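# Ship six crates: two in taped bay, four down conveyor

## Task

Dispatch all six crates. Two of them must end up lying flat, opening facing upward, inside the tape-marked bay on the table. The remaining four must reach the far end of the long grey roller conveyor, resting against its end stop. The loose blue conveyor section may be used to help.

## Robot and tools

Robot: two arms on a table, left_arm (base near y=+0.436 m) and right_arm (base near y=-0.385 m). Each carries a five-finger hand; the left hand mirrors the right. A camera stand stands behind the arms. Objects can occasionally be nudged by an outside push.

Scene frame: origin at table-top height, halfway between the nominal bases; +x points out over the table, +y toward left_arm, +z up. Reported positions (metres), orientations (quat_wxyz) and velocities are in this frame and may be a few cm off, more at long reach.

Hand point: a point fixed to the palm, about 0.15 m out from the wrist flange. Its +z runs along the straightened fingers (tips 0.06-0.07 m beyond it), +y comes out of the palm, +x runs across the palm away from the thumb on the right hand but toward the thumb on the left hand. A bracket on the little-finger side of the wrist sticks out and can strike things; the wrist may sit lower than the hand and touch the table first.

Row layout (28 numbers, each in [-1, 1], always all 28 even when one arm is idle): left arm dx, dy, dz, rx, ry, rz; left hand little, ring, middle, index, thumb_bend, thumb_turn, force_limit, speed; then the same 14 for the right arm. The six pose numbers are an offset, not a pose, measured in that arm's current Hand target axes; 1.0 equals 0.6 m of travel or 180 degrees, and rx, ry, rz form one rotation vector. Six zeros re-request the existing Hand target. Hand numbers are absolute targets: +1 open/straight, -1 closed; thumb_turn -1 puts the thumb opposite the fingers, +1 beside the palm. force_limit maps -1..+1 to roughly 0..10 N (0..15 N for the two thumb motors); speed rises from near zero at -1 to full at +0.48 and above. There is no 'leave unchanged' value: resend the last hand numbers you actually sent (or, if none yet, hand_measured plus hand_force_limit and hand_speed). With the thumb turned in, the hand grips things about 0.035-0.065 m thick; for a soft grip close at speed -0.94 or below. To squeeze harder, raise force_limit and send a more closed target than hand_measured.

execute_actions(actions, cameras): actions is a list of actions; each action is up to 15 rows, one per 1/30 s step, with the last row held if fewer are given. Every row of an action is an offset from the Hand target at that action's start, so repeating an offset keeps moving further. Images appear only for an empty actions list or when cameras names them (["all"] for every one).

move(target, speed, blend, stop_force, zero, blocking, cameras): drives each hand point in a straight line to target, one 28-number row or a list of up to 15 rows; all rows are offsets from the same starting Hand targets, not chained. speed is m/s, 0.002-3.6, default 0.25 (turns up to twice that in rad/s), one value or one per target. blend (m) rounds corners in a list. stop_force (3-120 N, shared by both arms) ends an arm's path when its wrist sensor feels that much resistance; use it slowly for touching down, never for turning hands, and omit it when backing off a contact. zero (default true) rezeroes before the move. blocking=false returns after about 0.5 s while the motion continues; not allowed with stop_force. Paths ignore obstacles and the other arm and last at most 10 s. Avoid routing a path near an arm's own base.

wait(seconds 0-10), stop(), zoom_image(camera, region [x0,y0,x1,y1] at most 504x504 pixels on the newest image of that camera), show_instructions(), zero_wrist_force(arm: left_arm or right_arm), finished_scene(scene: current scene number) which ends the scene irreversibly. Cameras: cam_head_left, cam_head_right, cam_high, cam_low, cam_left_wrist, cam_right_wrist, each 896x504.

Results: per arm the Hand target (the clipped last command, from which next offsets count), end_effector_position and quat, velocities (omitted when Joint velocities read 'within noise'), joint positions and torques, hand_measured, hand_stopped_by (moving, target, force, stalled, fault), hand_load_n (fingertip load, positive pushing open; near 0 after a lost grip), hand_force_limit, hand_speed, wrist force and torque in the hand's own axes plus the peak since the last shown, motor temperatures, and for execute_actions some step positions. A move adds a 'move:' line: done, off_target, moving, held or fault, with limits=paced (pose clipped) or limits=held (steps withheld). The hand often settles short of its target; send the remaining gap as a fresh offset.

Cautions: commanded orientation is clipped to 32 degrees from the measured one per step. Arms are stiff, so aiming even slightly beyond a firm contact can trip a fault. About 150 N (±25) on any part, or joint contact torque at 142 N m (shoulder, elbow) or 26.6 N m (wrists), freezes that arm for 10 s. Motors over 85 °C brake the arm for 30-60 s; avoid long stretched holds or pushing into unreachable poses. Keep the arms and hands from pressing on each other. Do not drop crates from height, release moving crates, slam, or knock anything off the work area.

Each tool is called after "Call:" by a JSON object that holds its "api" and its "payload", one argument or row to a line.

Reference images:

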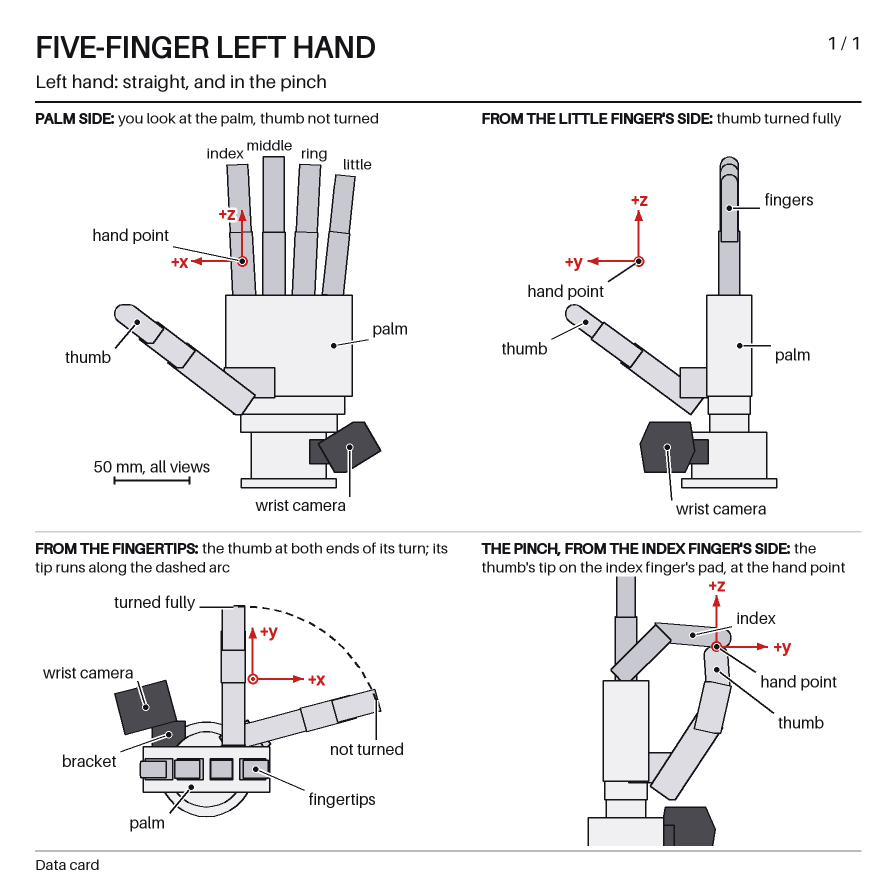

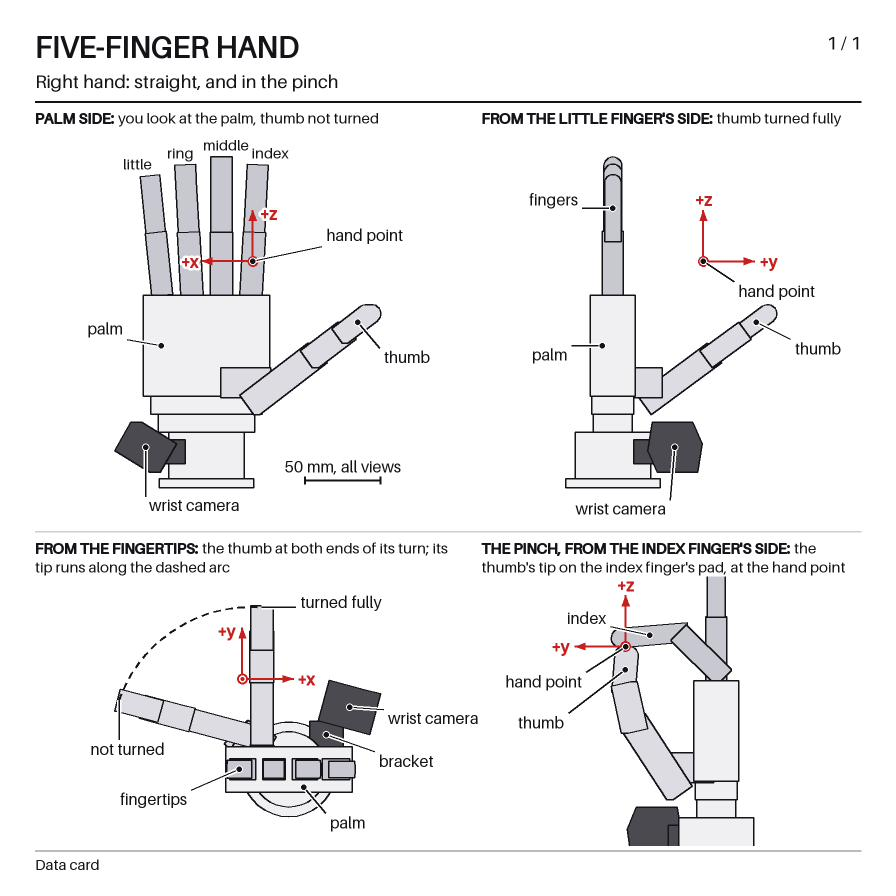

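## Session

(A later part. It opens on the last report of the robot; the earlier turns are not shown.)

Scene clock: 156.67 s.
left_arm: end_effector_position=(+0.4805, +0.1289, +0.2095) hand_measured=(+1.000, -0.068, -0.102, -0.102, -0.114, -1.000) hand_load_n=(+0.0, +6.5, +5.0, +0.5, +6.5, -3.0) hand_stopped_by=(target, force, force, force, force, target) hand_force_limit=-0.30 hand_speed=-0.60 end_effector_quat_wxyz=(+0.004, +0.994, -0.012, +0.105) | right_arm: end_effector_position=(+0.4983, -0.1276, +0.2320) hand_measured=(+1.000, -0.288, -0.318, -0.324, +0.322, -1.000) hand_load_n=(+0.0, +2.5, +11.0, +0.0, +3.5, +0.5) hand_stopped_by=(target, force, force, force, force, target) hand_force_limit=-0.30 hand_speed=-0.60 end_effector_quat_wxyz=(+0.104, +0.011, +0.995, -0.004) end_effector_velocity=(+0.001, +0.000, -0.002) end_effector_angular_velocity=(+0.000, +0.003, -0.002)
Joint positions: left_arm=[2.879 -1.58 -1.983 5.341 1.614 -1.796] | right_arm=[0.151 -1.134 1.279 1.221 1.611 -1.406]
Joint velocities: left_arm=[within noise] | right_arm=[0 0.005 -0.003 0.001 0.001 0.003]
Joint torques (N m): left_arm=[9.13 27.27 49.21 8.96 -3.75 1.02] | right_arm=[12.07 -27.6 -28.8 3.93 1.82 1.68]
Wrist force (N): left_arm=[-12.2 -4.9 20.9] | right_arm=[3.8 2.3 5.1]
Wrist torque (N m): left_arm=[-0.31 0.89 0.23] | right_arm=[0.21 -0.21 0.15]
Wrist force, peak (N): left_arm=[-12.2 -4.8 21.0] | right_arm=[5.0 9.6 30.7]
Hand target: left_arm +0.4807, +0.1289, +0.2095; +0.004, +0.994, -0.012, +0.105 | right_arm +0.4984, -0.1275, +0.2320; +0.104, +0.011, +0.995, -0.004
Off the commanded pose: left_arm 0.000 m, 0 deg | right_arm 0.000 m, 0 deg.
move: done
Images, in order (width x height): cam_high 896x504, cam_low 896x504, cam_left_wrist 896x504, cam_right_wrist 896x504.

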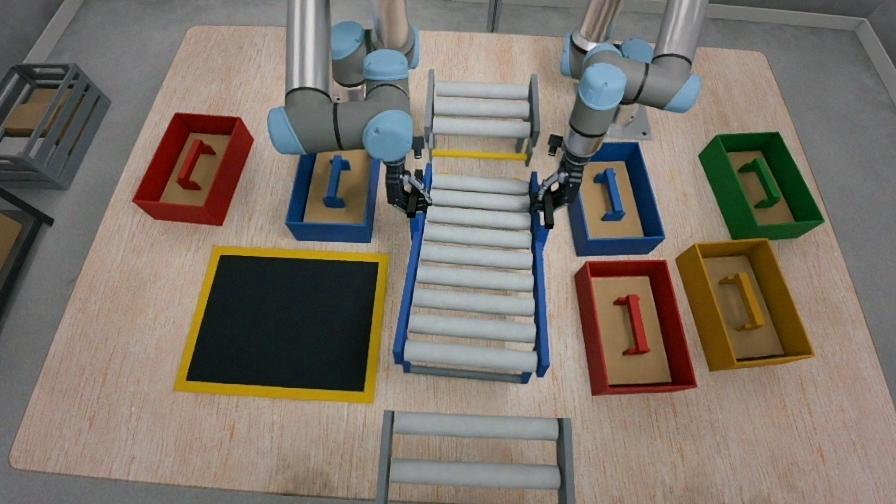

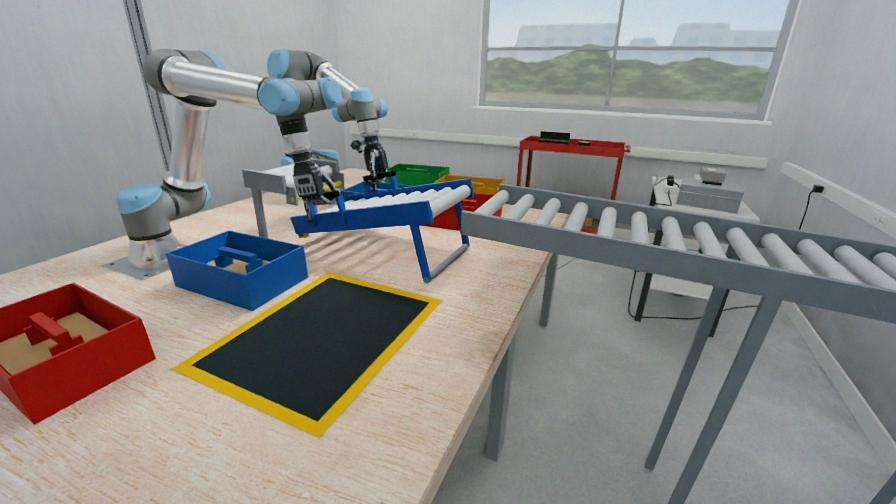

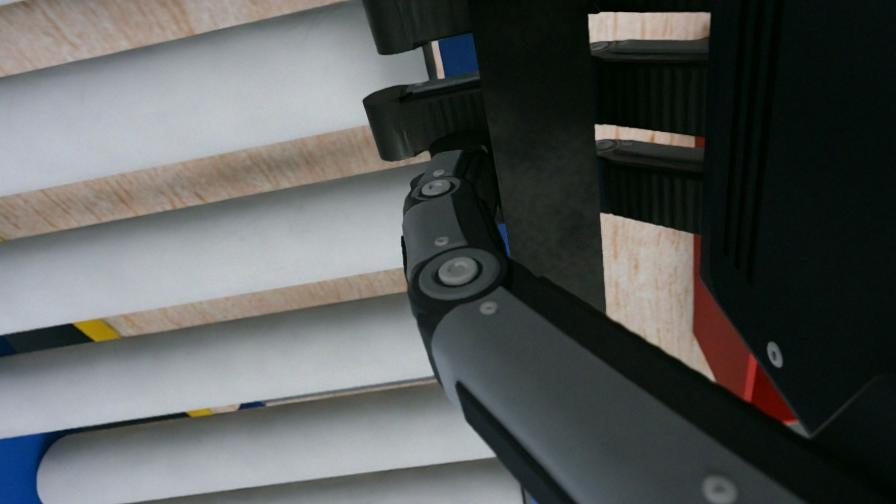

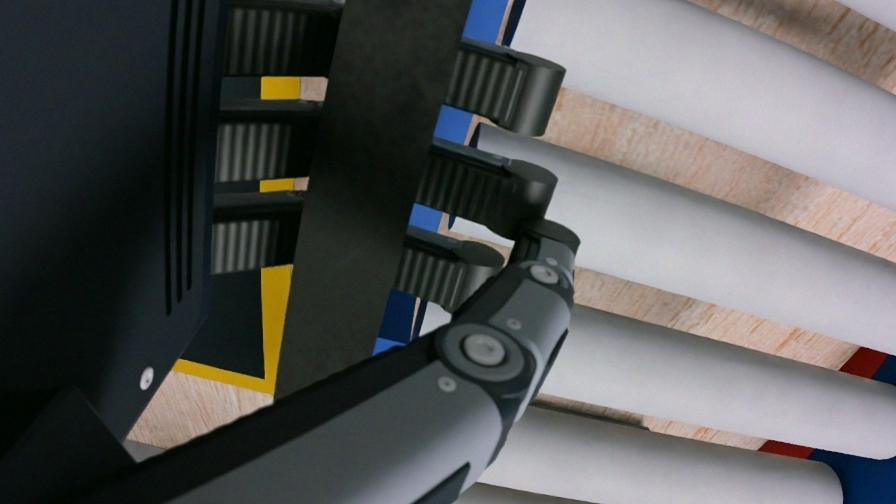

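Call:
{"api": "move", "payload": {
  "target": [0.0653,-0.001,-0.0585,0,-0.0389,-0.0139,1,-0.6,-0.6,-0.6,-0.5,-1,-0.3,-0.6, -0.0865,0.0013,-0.047,0,0.0389,-0.0139,1,-0.6,-0.6,-0.6,-0.5,-1,-0.3,-0.6],
  "cameras": ["cam_low","cam_left_wrist","cam_right_wrist","cam_high"],
  "speed": 0.05,
  "stop_force": 40
}}

Call:
{"api": "zoom_image", "payload": {
  "camera": "cam_high",
  "region": [390, 120, 560, 240]
}}

Call:
{"api": "zoom_image", "payload": {
  "camera": "cam_low",
  "region": [230, 150, 410, 250]
}}

Scene clock: 166.63 s.
left_arm: end_effector_position=(+0.5116, +0.1290, +0.2521) hand_measured=(+1.000, -0.068, -0.102, -0.102, -0.110, -1.000) hand_load_n=(+0.0, +17.0, +1.5, +0.0, +25.5, -12.0) hand_stopped_by=(target, force, force, force, force, target) hand_force_limit=-0.30 hand_speed=-0.60 end_effector_quat_wxyz=(+0.005, +0.999, +0.010, +0.044) | right_arm: end_effector_position=(+0.5287, -0.1277, +0.2576) hand_measured=(+1.000, -0.284, -0.316, -0.322, +0.320, -1.000) hand_load_n=(+0.0, +18.0, +20.0, +4.5, +0.5, +0.0) hand_stopped_by=(target, force, force, force, force, target) hand_force_limit=-0.30 hand_speed=-0.60 end_effector_quat_wxyz=(+0.063, -0.003, +0.998, -0.005)
Joint positions: left_arm=[2.905 -1.65 -1.742 5.051 1.582 -1.817] | right_arm=[0.134 -1.01 1.028 1.429 1.596 -1.45]
Joint torques (N m): left_arm=[11.68 33.74 58.18 8.08 -4.9 -3.38] | right_arm=[27.94 -79.17 -22.73 8.16 -8.43 -0.3]
Wrist force (N): left_arm=[-18.7 -7.5 31.0] | right_arm=[-12.9 -16.3 57.4]
Wrist torque (N m): left_arm=[-0.31 1.90 1.39] | right_arm=[-0.74 -1.87 0.22]
Wrist force, peak (N): left_arm=[-15.5 10.4 33.0] | right_arm=[1.2 8.6 75.2]
Hand target: left_arm +0.5116, +0.1290, +0.2521; +0.005, +0.999, +0.010, +0.044 | right_arm +0.5287, -0.1276, +0.2577; +0.063, -0.003, +0.998, -0.005 (not the last commanded pose)
Off the commanded pose: left_arm 0.000 m, 0 deg | right_arm 0.019 m, 2 deg.
move: contact (right_arm)
Images, in order (width x height): cam_high 896x504, cam_low 896x504, cam_left_wrist 896x504, cam_right_wrist 896x504.

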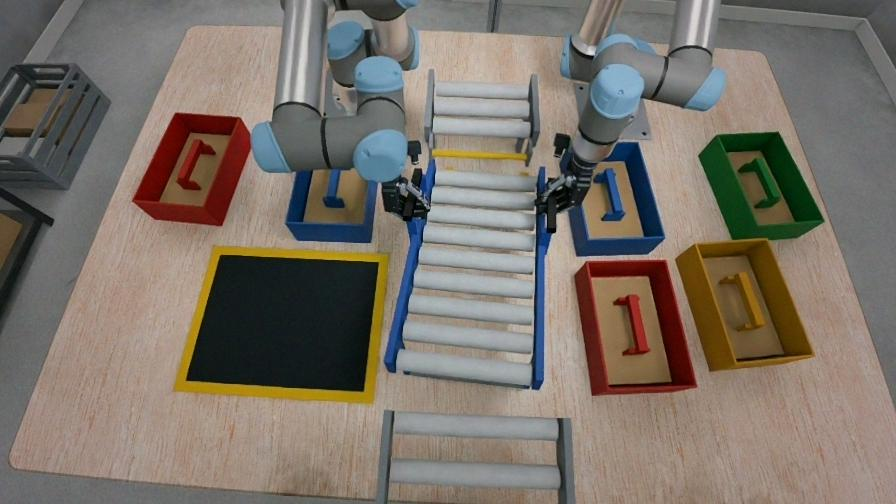

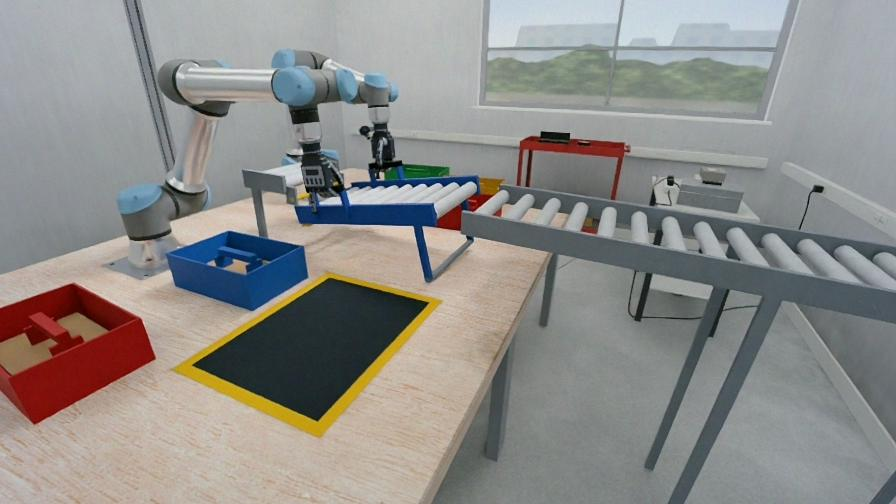

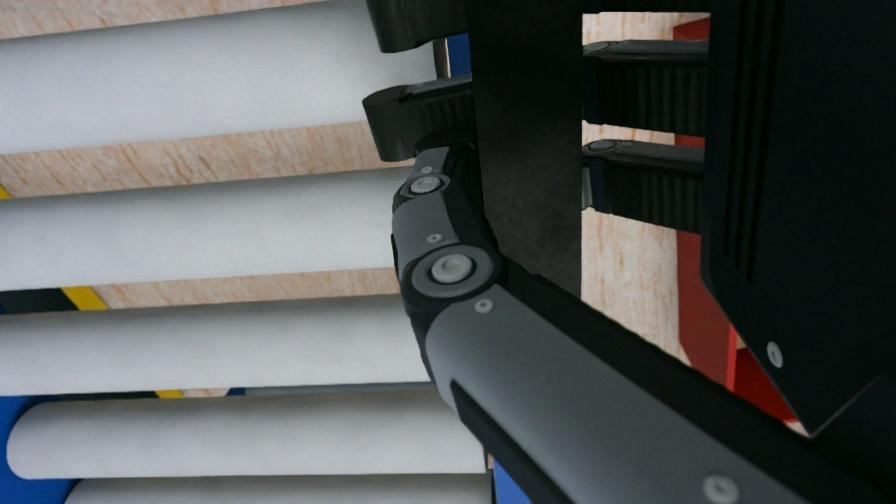

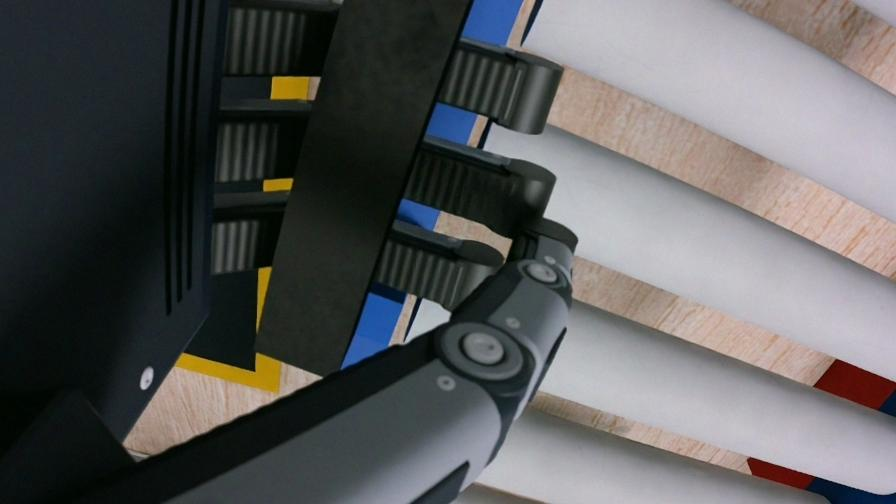

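Scaled by 2.965 from the camera's 896x504 image, which has a finer 1280x720 frame.

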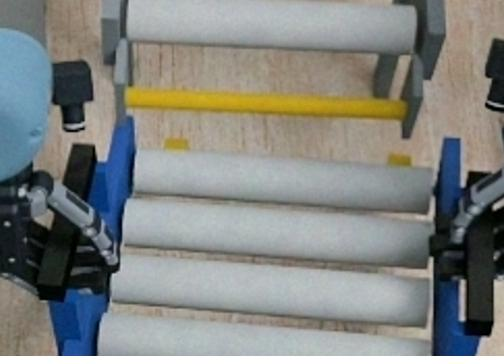

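Scaled by 2.800 from the camera's 896x504 image, which has a finer 1280x720 frame.

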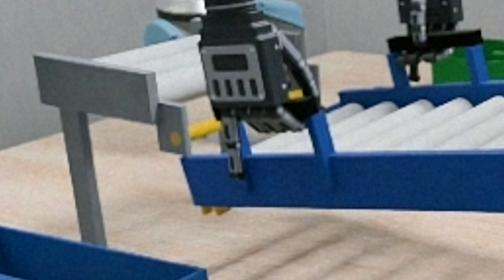

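Call:
{"api": "move", "payload": {
  "target": [-0.0218,-0.0007,0.0258,0,0.0156,0,1,-0.6,-0.6,-0.6,-0.5,-1,-0.3,-0.6, 0,0,0,0,0,0,1,-0.6,-0.6,-0.6,-0.5,-1,-0.3,-0.6],
  "cameras": ["cam_high"],
  "speed": 0.05
}}

Call:
{"api": "zoom_image", "payload": {
  "camera": "cam_high",
  "region": [370, 120, 590, 400]
}}

Scene clock: 171.30 s.
left_arm: end_effector_position=(+0.5000, +0.1290, +0.2355) hand_measured=(+1.000, -0.068, -0.102, -0.102, -0.112, -1.000) hand_load_n=(+0.0, +6.0, +4.0, +0.0, +10.5, -1.0) hand_stopped_by=(target, force, force, force, force, target) hand_force_limit=-0.30 hand_speed=-0.60 end_effector_quat_wxyz=(+0.005, +0.998, +0.010, +0.069) | right_arm: end_effector_position=(+0.5287, -0.1276, +0.2577) hand_measured=(+1.000, -0.284, -0.316, -0.322, +0.320, -1.000) hand_load_n=(+0.0, +15.5, +18.0, +3.5, +1.0, -0.5) hand_stopped_by=(target, force, force, force, force, target) hand_force_limit=-0.30 hand_speed=-0.60 end_effector_quat_wxyz=(+0.063, -0.004, +0.998, -0.005)
Joint positions: left_arm=[2.894 -1.618 -1.84 5.165 1.595 -1.827] | right_arm=[0.134 -1.01 1.029 1.429 1.596 -1.45]
Joint torques (N m): left_arm=[-9.28 41.64 21.03 6.59 2.53 -1.85] | right_arm=[-17.76 -68.3 -31.01 7.09 3.23 -0.41]
Wrist force (N): left_arm=[-3.6 0.4 20.4] | right_arm=[1.4 15.6 44.0]
Wrist torque (N m): left_arm=[-0.23 1.02 0.29] | right_arm=[-0.36 -1.49 0.24]
Wrist force, peak (N): left_arm=[-19.0 -7.6 31.1] | right_arm=[-12.8 -16.4 57.5]
Hand target: left_arm +0.5000, +0.1290, +0.2355; +0.005, +0.998, +0.010, +0.069 | right_arm +0.5287, -0.1276, +0.2577; +0.063, -0.003, +0.998, -0.005
Off the commanded pose: left_arm 0.000 m, 0 deg | right_arm 0.000 m, 0 deg.
move: done
Images, in order (width x height): cam_high 896x504.

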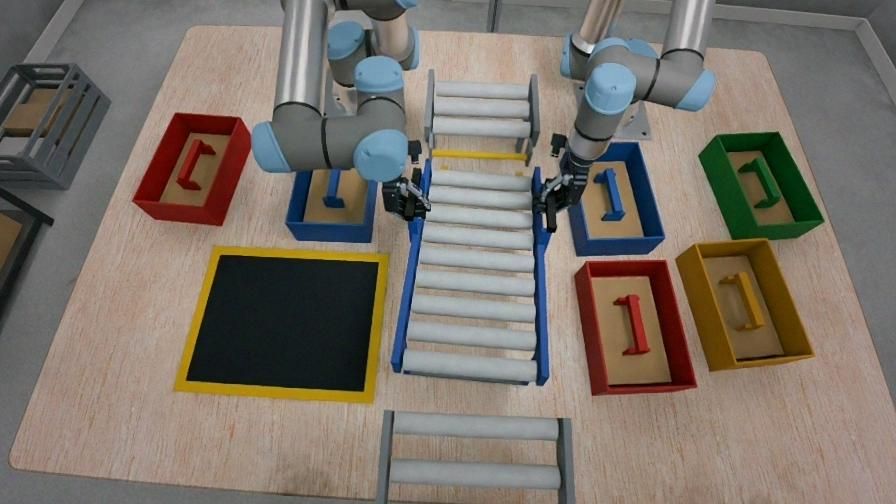

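Scaled by 1.800 from the camera's 896x504 image, which has a finer 1280x720 frame.

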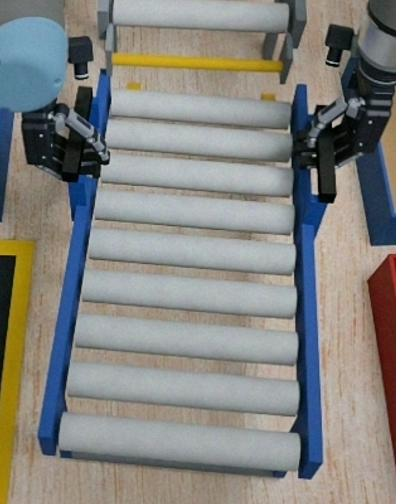

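Call:
{"api": "move", "payload": {
  "target": [-0.0248,-0.0005,-0.0034,0,0,-0.0222,1,-0.6,-0.6,-0.6,-0.5,-1,-0.3,-0.6, -0.0242,0,0.0081,0,0,-0.0222,1,-0.6,-0.6,-0.6,-0.5,-1,-0.3,-0.6],
  "cameras": ["cam_high","cam_right_wrist","cam_left_wrist"],
  "speed": 0.05
}}

Call:
{"api": "zoom_image", "payload": {
  "camera": "cam_high",
  "region": [370, 120, 590, 400]
}}

Scene clock: 173.40 s.
left_arm: end_effector_position=(+0.4850, +0.1291, +0.2355) hand_measured=(+1.000, -0.068, -0.102, -0.102, -0.112, -1.000) hand_load_n=(+0.0, +4.5, +7.0, +0.0, +7.5, +2.5) hand_stopped_by=(target, force, force, force, force, target) hand_force_limit=-0.30 hand_speed=-0.60 end_effector_quat_wxyz=(+0.007, +0.997, +0.045, +0.069) | right_arm: end_effector_position=(+0.5437, -0.1276, +0.2546) hand_measured=(+1.000, -0.288, -0.316, -0.324, +0.320, -1.000) hand_load_n=(+0.0, +0.0, +12.5, -1.0, +1.5, -0.5) hand_stopped_by=(target, force, force, force, force, target) hand_force_limit=-0.30 hand_speed=-0.60 end_effector_quat_wxyz=(+0.062, -0.038, +0.997, -0.007)
Joint positions: left_arm=[2.879 -1.581 -1.88 5.167 1.597 -1.911] | right_arm=[0.126 -0.96 0.955 1.452 1.595 -1.528]
Joint torques (N m): left_arm=[-15.78 45.26 15.29 3.35 0.98 -0.63] | right_arm=[-20.58 -31.92 -31.77 -1 0.03 -0.81]
Wrist force (N): left_arm=[16.0 3.9 29.7] | right_arm=[19.8 7.6 1.0]
Wrist torque (N m): left_arm=[-0.30 0.96 0.42] | right_arm=[0.08 0.21 0.52]
Wrist force, peak (N): left_arm=[6.9 15.1 32.4] | right_arm=[2.0 16.2 44.8]
Hand target: left_arm +0.4849, +0.1290, +0.2354; +0.007, +0.997, +0.045, +0.069 | right_arm +0.5438, -0.1276, +0.2546; +0.062, -0.038, +0.997, -0.007
Off the commanded pose: left_arm 0.000 m, 0 deg | right_arm 0.000 m, 0 deg.
move: done
Images, in order (width x height): cam_high 896x504, cam_left_wrist 896x504, cam_right_wrist 896x504.

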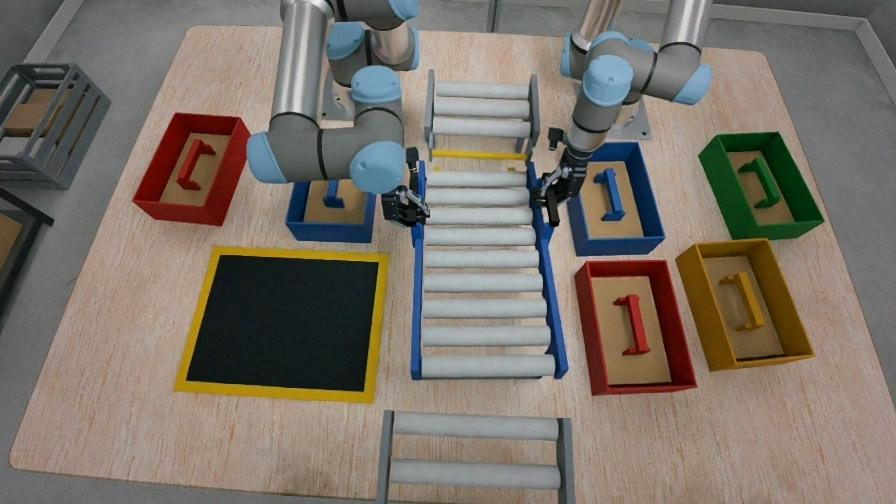

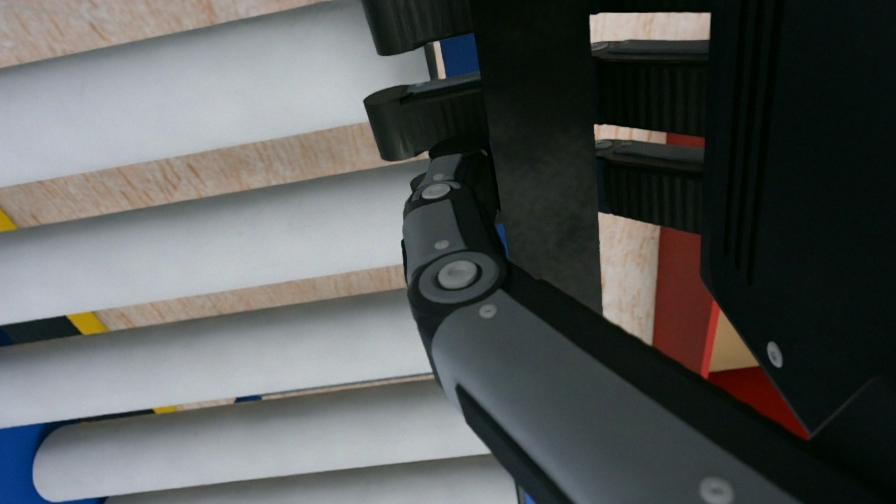

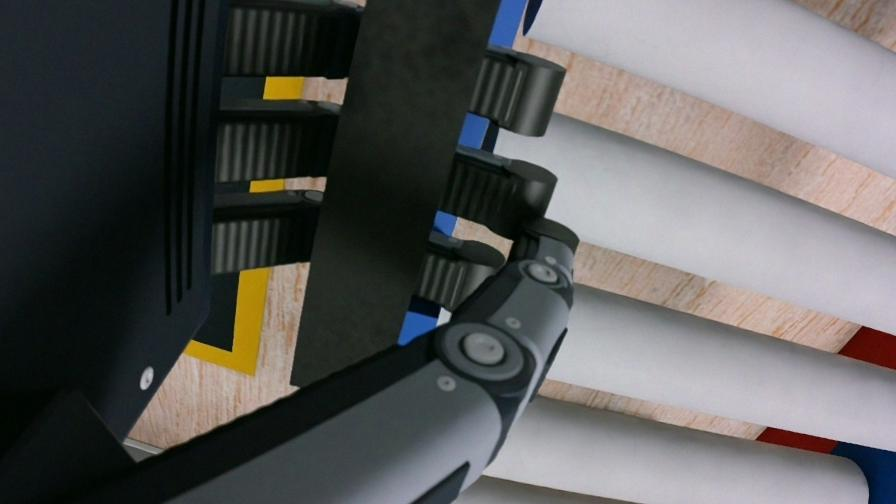

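Scaled by 1.800 from the camera's 896x504 image, which has a finer 1280x720 frame.

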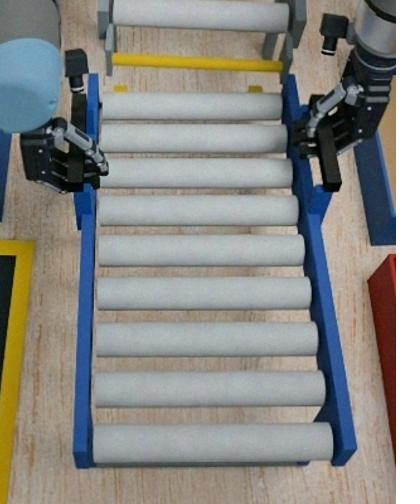

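Call:
{"api": "move", "payload": {
  "target": [0.0098,0.0008,0.0013,0,0,0.0128,1,-0.6,-0.6,-0.6,-0.5,-1,-0.3,-0.6, 0.0095,0.0007,-0.0045,0,0,0.0128,1,-0.6,-0.6,-0.6,-0.5,-1,-0.3,-0.6],
  "cameras": ["cam_high"],
  "speed": 0.05
}}

Call:
{"api": "zoom_image", "payload": {
  "camera": "cam_high",
  "region": [370, 120, 590, 400]
}}

Scene clock: 175.97 s.
left_arm: end_effector_position=(+0.4908, +0.1291, +0.2355) hand_measured=(+1.000, -0.068, -0.102, -0.102, -0.116, -1.000) hand_load_n=(-0.5, +6.0, +4.0, +0.0, +2.5, -1.0) hand_stopped_by=(target, force, force, force, force, target) hand_force_limit=-0.30 hand_speed=-0.60 end_effector_quat_wxyz=(+0.006, +0.997, +0.025, +0.069) | right_arm: end_effector_position=(+0.5378, -0.1276, +0.2566) hand_measured=(+1.000, -0.286, -0.316, -0.322, +0.320, -1.000) hand_load_n=(+0.0, +7.0, +15.0, +2.5, +1.5, -0.5) hand_stopped_by=(target, force, force, force, force, target) hand_force_limit=-0.30 hand_speed=-0.60 end_effector_quat_wxyz=(+0.063, -0.018, +0.998, -0.006)
Joint positions: left_arm=[2.886 -1.596 -1.864 5.166 1.596 -1.864] | right_arm=[0.13 -0.981 0.986 1.443 1.596 -1.484]
Joint torques (N m): left_arm=[6.75 25.51 51.35 6.69 -5.22 1.59] | right_arm=[18.49 -60.03 -11.6 4.68 -2.63 0.78]
Wrist force (N): left_arm=[-14.0 -14.0 17.8] | right_arm=[-10.4 -2.9 19.1]
Wrist torque (N m): left_arm=[-0.35 0.88 0.16] | right_arm=[-0.05 -0.66 -0.15]
Wrist force, peak (N): left_arm=[17.5 2.8 29.6] | right_arm=[-11.4 4.0 20.0]
Hand target: left_arm +0.4909, +0.1291, +0.2355; +0.006, +0.997, +0.025, +0.069 | right_arm +0.5377, -0.1276, +0.2566; +0.063, -0.018, +0.998, -0.006
Off the commanded pose: left_arm 0.000 m, 0 deg | right_arm 0.000 m, 0 deg.
move: done
Images, in order (width x height): cam_high 896x504.

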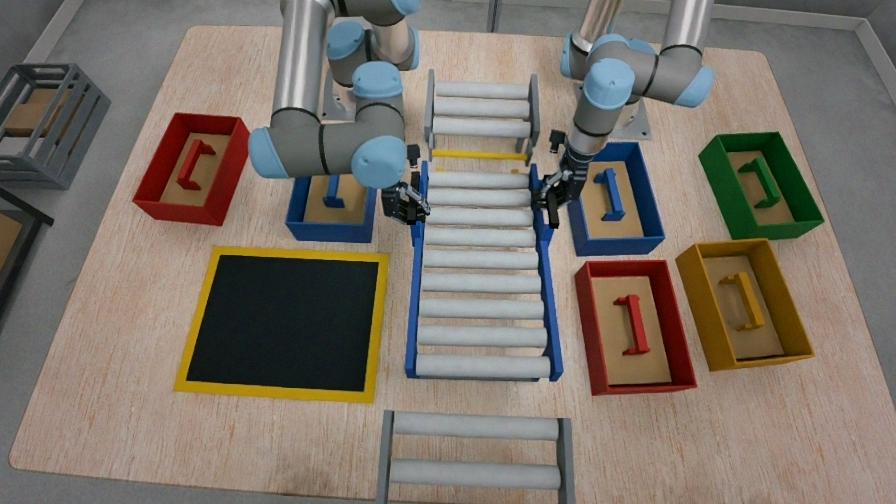

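Scaled by 1.800 from the camera's 896x504 image, which has a finer 1280x720 frame.

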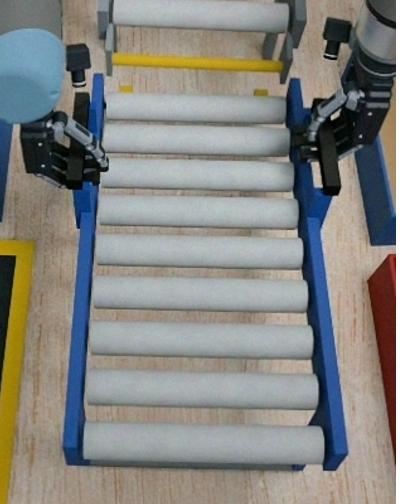

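Call:
{"api": "move", "payload": {
  "target": [0.0503,0.003,-0.0495,0,-0.0333,0,1,-0.6,-0.6,-0.6,-0.5,-1,-0.3,-0.6, -0.0521,-0.0023,-0.0415,0,0.0333,0,1,-0.6,-0.6,-0.6,-0.5,-1,-0.3,-0.6],
  "cameras": ["cam_high","cam_low","cam_left_wrist","cam_right_wrist"],
  "speed": 0.05,
  "stop_force": 60
}}

Call:
{"api": "zoom_image", "payload": {
  "camera": "cam_high",
  "region": [370, 120, 590, 400]
}}

Call:
{"api": "zoom_image", "payload": {
  "camera": "cam_low",
  "region": [230, 150, 500, 290]
}}

Scene clock: 180.73 s.
left_arm: end_effector_position=(+0.5167, +0.1290, +0.2691) hand_measured=(+1.000, -0.068, -0.102, -0.102, -0.116, -1.000) hand_load_n=(+0.0, +6.5, +4.0, +0.0, +2.5, +0.0) hand_stopped_by=(target, force, force, force, force, target) hand_force_limit=-0.30 hand_speed=-0.60 end_effector_quat_wxyz=(+0.007, +1.000, +0.024, +0.017) | right_arm: end_effector_position=(+0.5657, -0.1276, +0.2852) hand_measured=(+1.000, -0.286, -0.316, -0.324, +0.320, -1.000) hand_load_n=(+0.0, +6.0, +14.0, +0.0, +1.0, -0.5) hand_stopped_by=(target, force, force, force, force, target) hand_force_limit=-0.30 hand_speed=-0.60 end_effector_quat_wxyz=(+0.010, -0.018, +1.000, -0.007)
Joint positions: left_arm=[2.912 -1.673 -1.652 4.932 1.565 -1.839] | right_arm=[0.12 -0.803 0.625 1.729 1.586 -1.491]
Joint torques (N m): left_arm=[8.49 32.68 50.32 4.05 -4.31 1.71] | right_arm=[13.03 -42.78 -27.88 6.42 0.66 -2.02]
Wrist force (N): left_arm=[-3.6 -4.8 23.4] | right_arm=[-3.7 -0.5 10.5]
Wrist torque (N m): left_arm=[-0.38 1.04 0.13] | right_arm=[0.17 -0.37 0.08]
Wrist force, peak (N): left_arm=[-14.6 -14.9 18.5] | right_arm=[-11.5 -3.0 20.7]
Hand target: left_arm +0.5167, +0.1290, +0.2691; +0.007, +1.000, +0.024, +0.017 | right_arm +0.5657, -0.1276, +0.2852; +0.010, -0.018, +1.000, -0.007
Off the commanded pose: left_arm 0.000 m, 0 deg | right_arm 0.000 m, 0 deg.
move: done
Images, in order (width x height): cam_high 896x504, cam_low 896x504, cam_left_wrist 896x504, cam_right_wrist 896x504.

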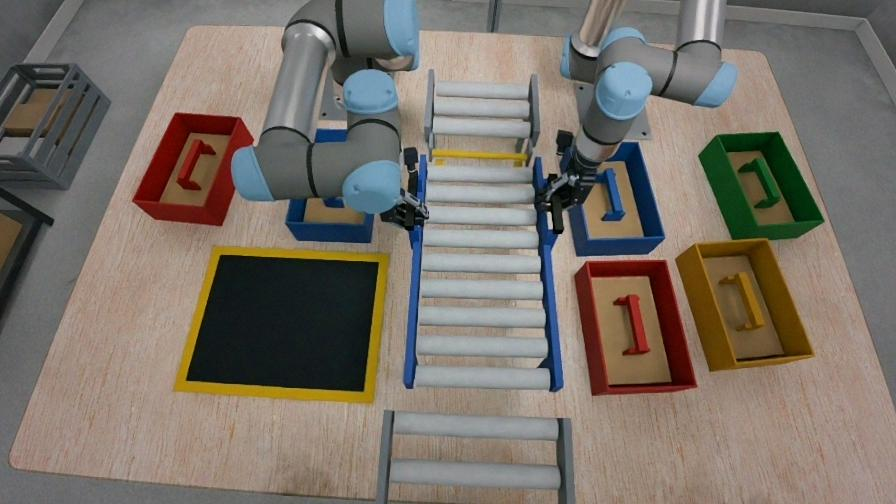

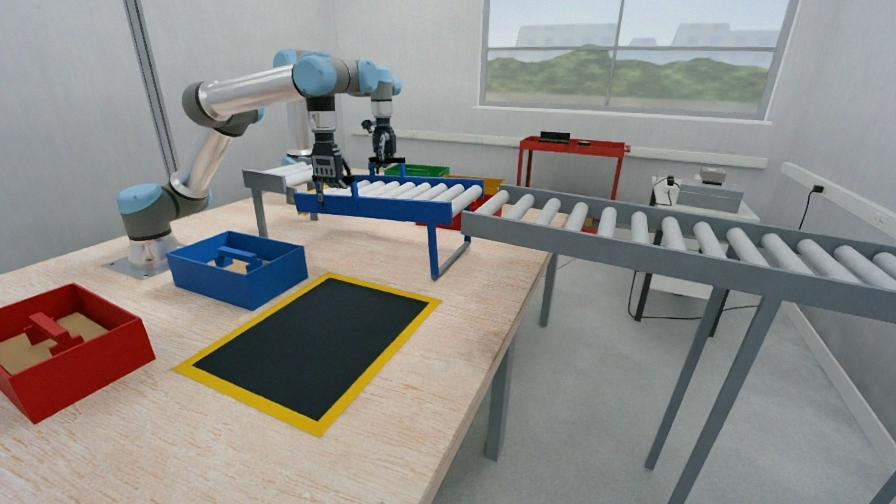

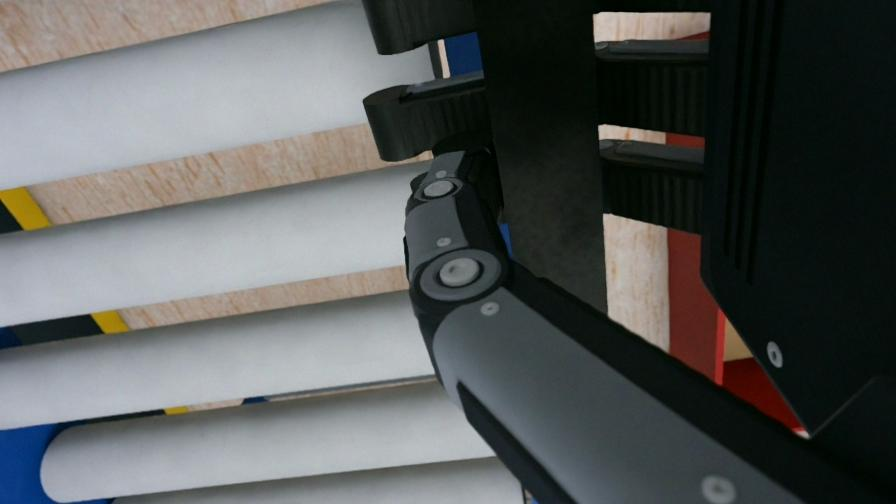

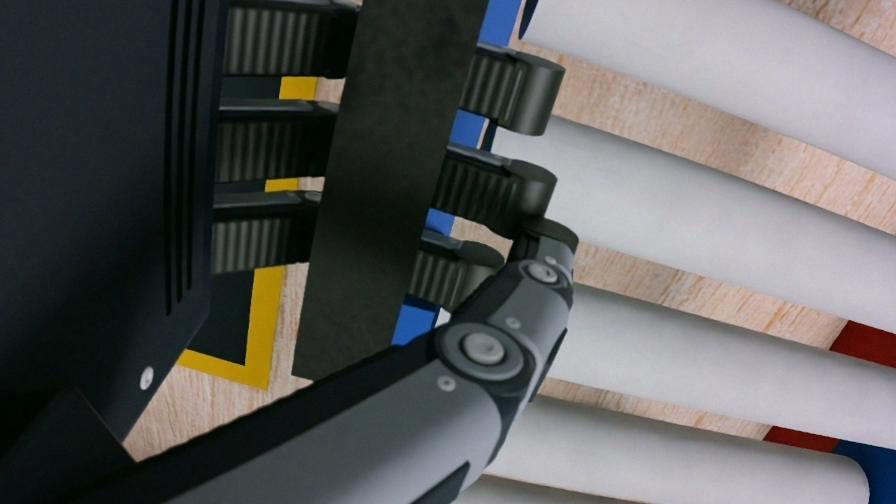

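Scaled by 1.800 from the camera's 896x504 image, which has a finer 1280x720 frame.

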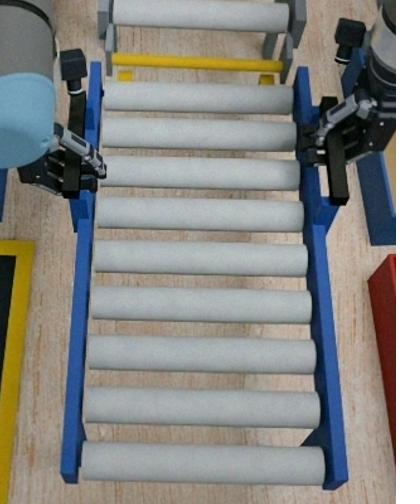

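Scaled by 1.867 from the camera's 896x504 image, which has a finer 1280x720 frame.

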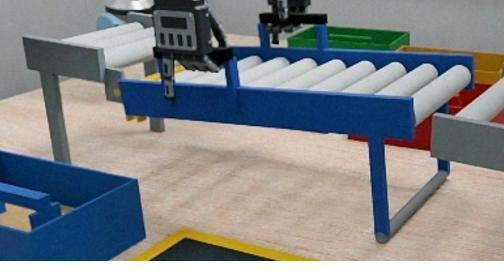

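Call:
{"api": "move", "payload": {
  "target": [0.0622,0.004,-0.0768,0,-0.0528,0,1,-0.6,-0.6,-0.6,-0.5,-1,-0.3,-0.6, -0.0643,-0.0033,-0.0637,0,0.0528,0,1,-0.6,-0.6,-0.6,-0.5,-1,-0.3,-0.6],
  "cameras": ["cam_high","cam_low","cam_left_wrist","cam_right_wrist"],
  "speed": 0.05,
  "stop_force": 60
}}

Call:
{"api": "zoom_image", "payload": {
  "camera": "cam_high",
  "region": [370, 120, 590, 400]
}}

Call:
{"api": "zoom_image", "payload": {
  "camera": "cam_low",
  "region": [230, 130, 500, 290]
}}

Scene clock: 185.00 s.
left_arm: end_effector_position=(+0.5526, +0.1291, +0.3164) hand_measured=(+1.000, -0.068, -0.102, -0.102, -0.116, -1.000) hand_load_n=(+0.5, +8.0, +2.5, +0.0, +1.5, +0.5) hand_stopped_by=(target, force, force, force, force, target) hand_force_limit=-0.30 hand_speed=-0.60 end_effector_quat_wxyz=(+0.009, +0.997, +0.024, -0.066) | right_arm: end_effector_position=(+0.6019, -0.1281, +0.3233) hand_measured=(+1.000, -0.288, -0.316, -0.322, +0.320, -1.000) hand_load_n=(+0.0, +0.0, +12.5, +4.5, +1.5, -0.5) hand_stopped_by=(target, force, force, force, force, target) hand_force_limit=-0.30 hand_speed=-0.60 end_effector_quat_wxyz=(+0.009, +0.004, +0.999, +0.037)
Joint positions: left_arm=[2.944 -1.83 -1.295 4.569 1.525 -1.803] | right_arm=[0.08 -0.539 0.035 2.051 1.499 -1.486]
Joint torques (N m): left_arm=[9.89 43.9 49.33 0.91 -3.22 2.35] | right_arm=[-12.6 -63.2 -25.02 0.09 -2.97 1.24]
Wrist force (N): left_arm=[10.4 4.7 29.5] | right_arm=[0.8 0.2 5.3]
Wrist torque (N m): left_arm=[-0.47 1.28 0.17] | right_arm=[0.09 0.27 0.04]
Wrist force, peak (N): left_arm=[-12.1 -2.1 76.9] | right_arm=[6.8 8.6 44.5]
Hand target: left_arm +0.5526, +0.1291, +0.3164; +0.009, +0.997, +0.024, -0.066 | right_arm +0.6035, -0.1276, +0.3242; -0.073, -0.017, +0.997, -0.008
Off the commanded pose: left_arm 0.000 m, 0 deg | right_arm 0.002 m, 11 deg.
elbow stopped short (right arm): the move would have taken joint 3 (elbow) straighter than the controller allows.
move: off_target (right_arm)
Images, in order (width x height): cam_high 896x504, cam_low 896x504, cam_left_wrist 896x504, cam_right_wrist 896x504.

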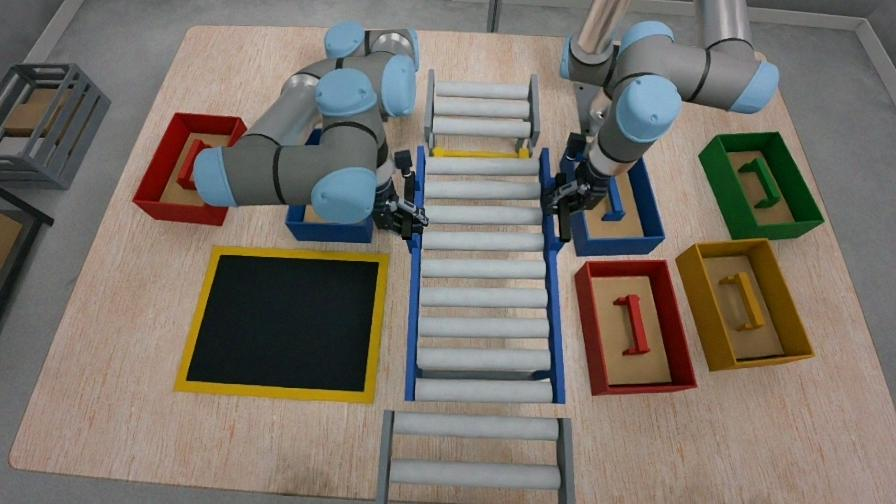

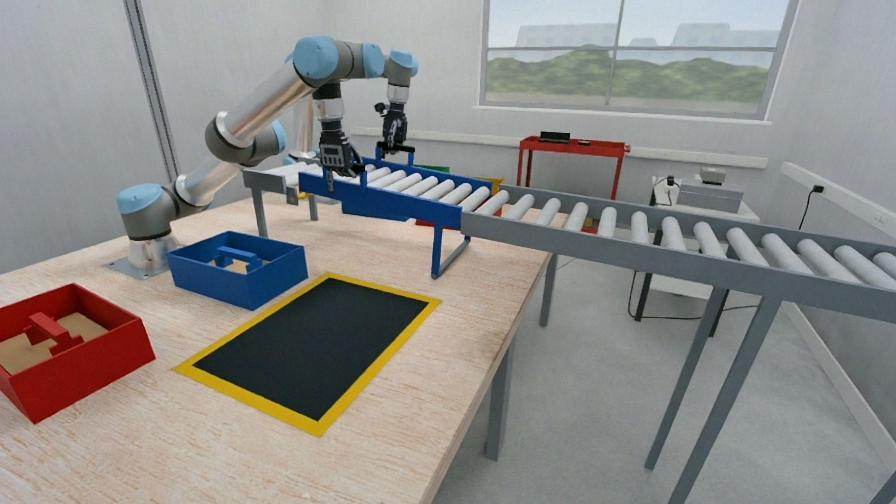

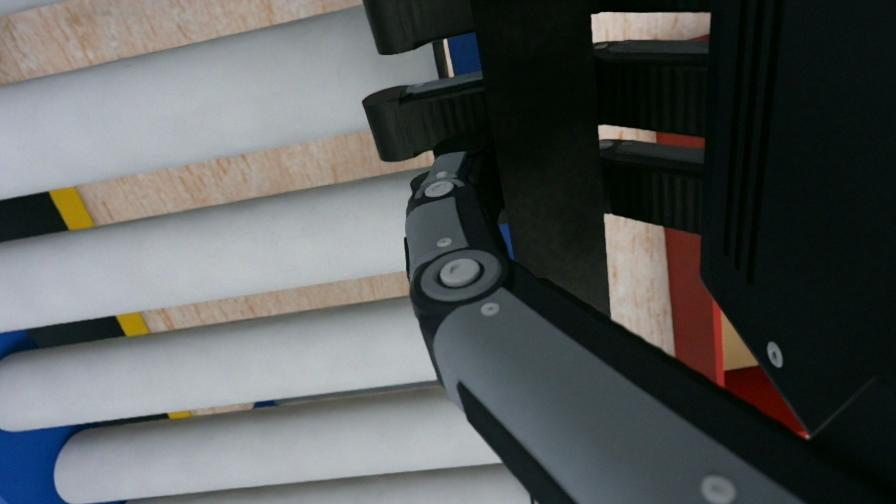

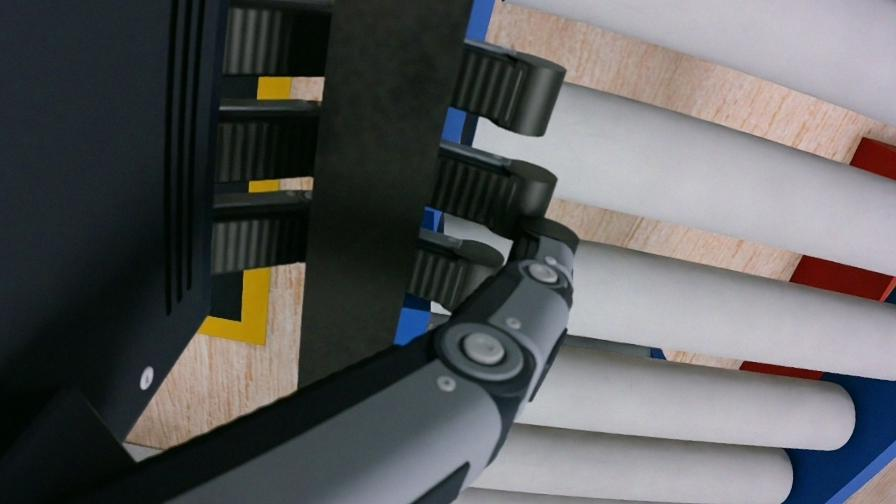

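Scaled by 1.800 from the camera's 896x504 image, which has a finer 1280x720 frame.

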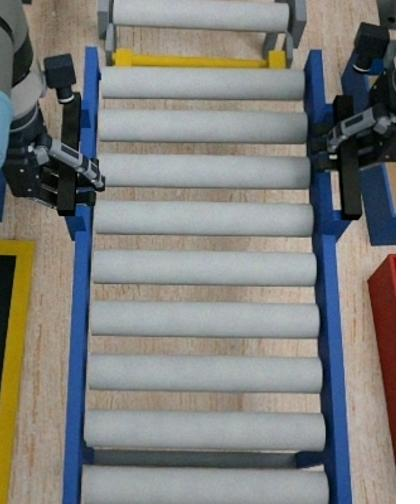

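Scaled by 1.867 from the camera's 896x504 image, which has a finer 1280x720 frame.

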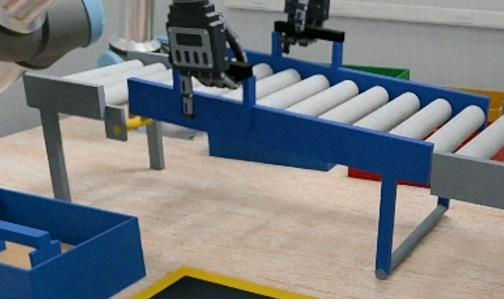

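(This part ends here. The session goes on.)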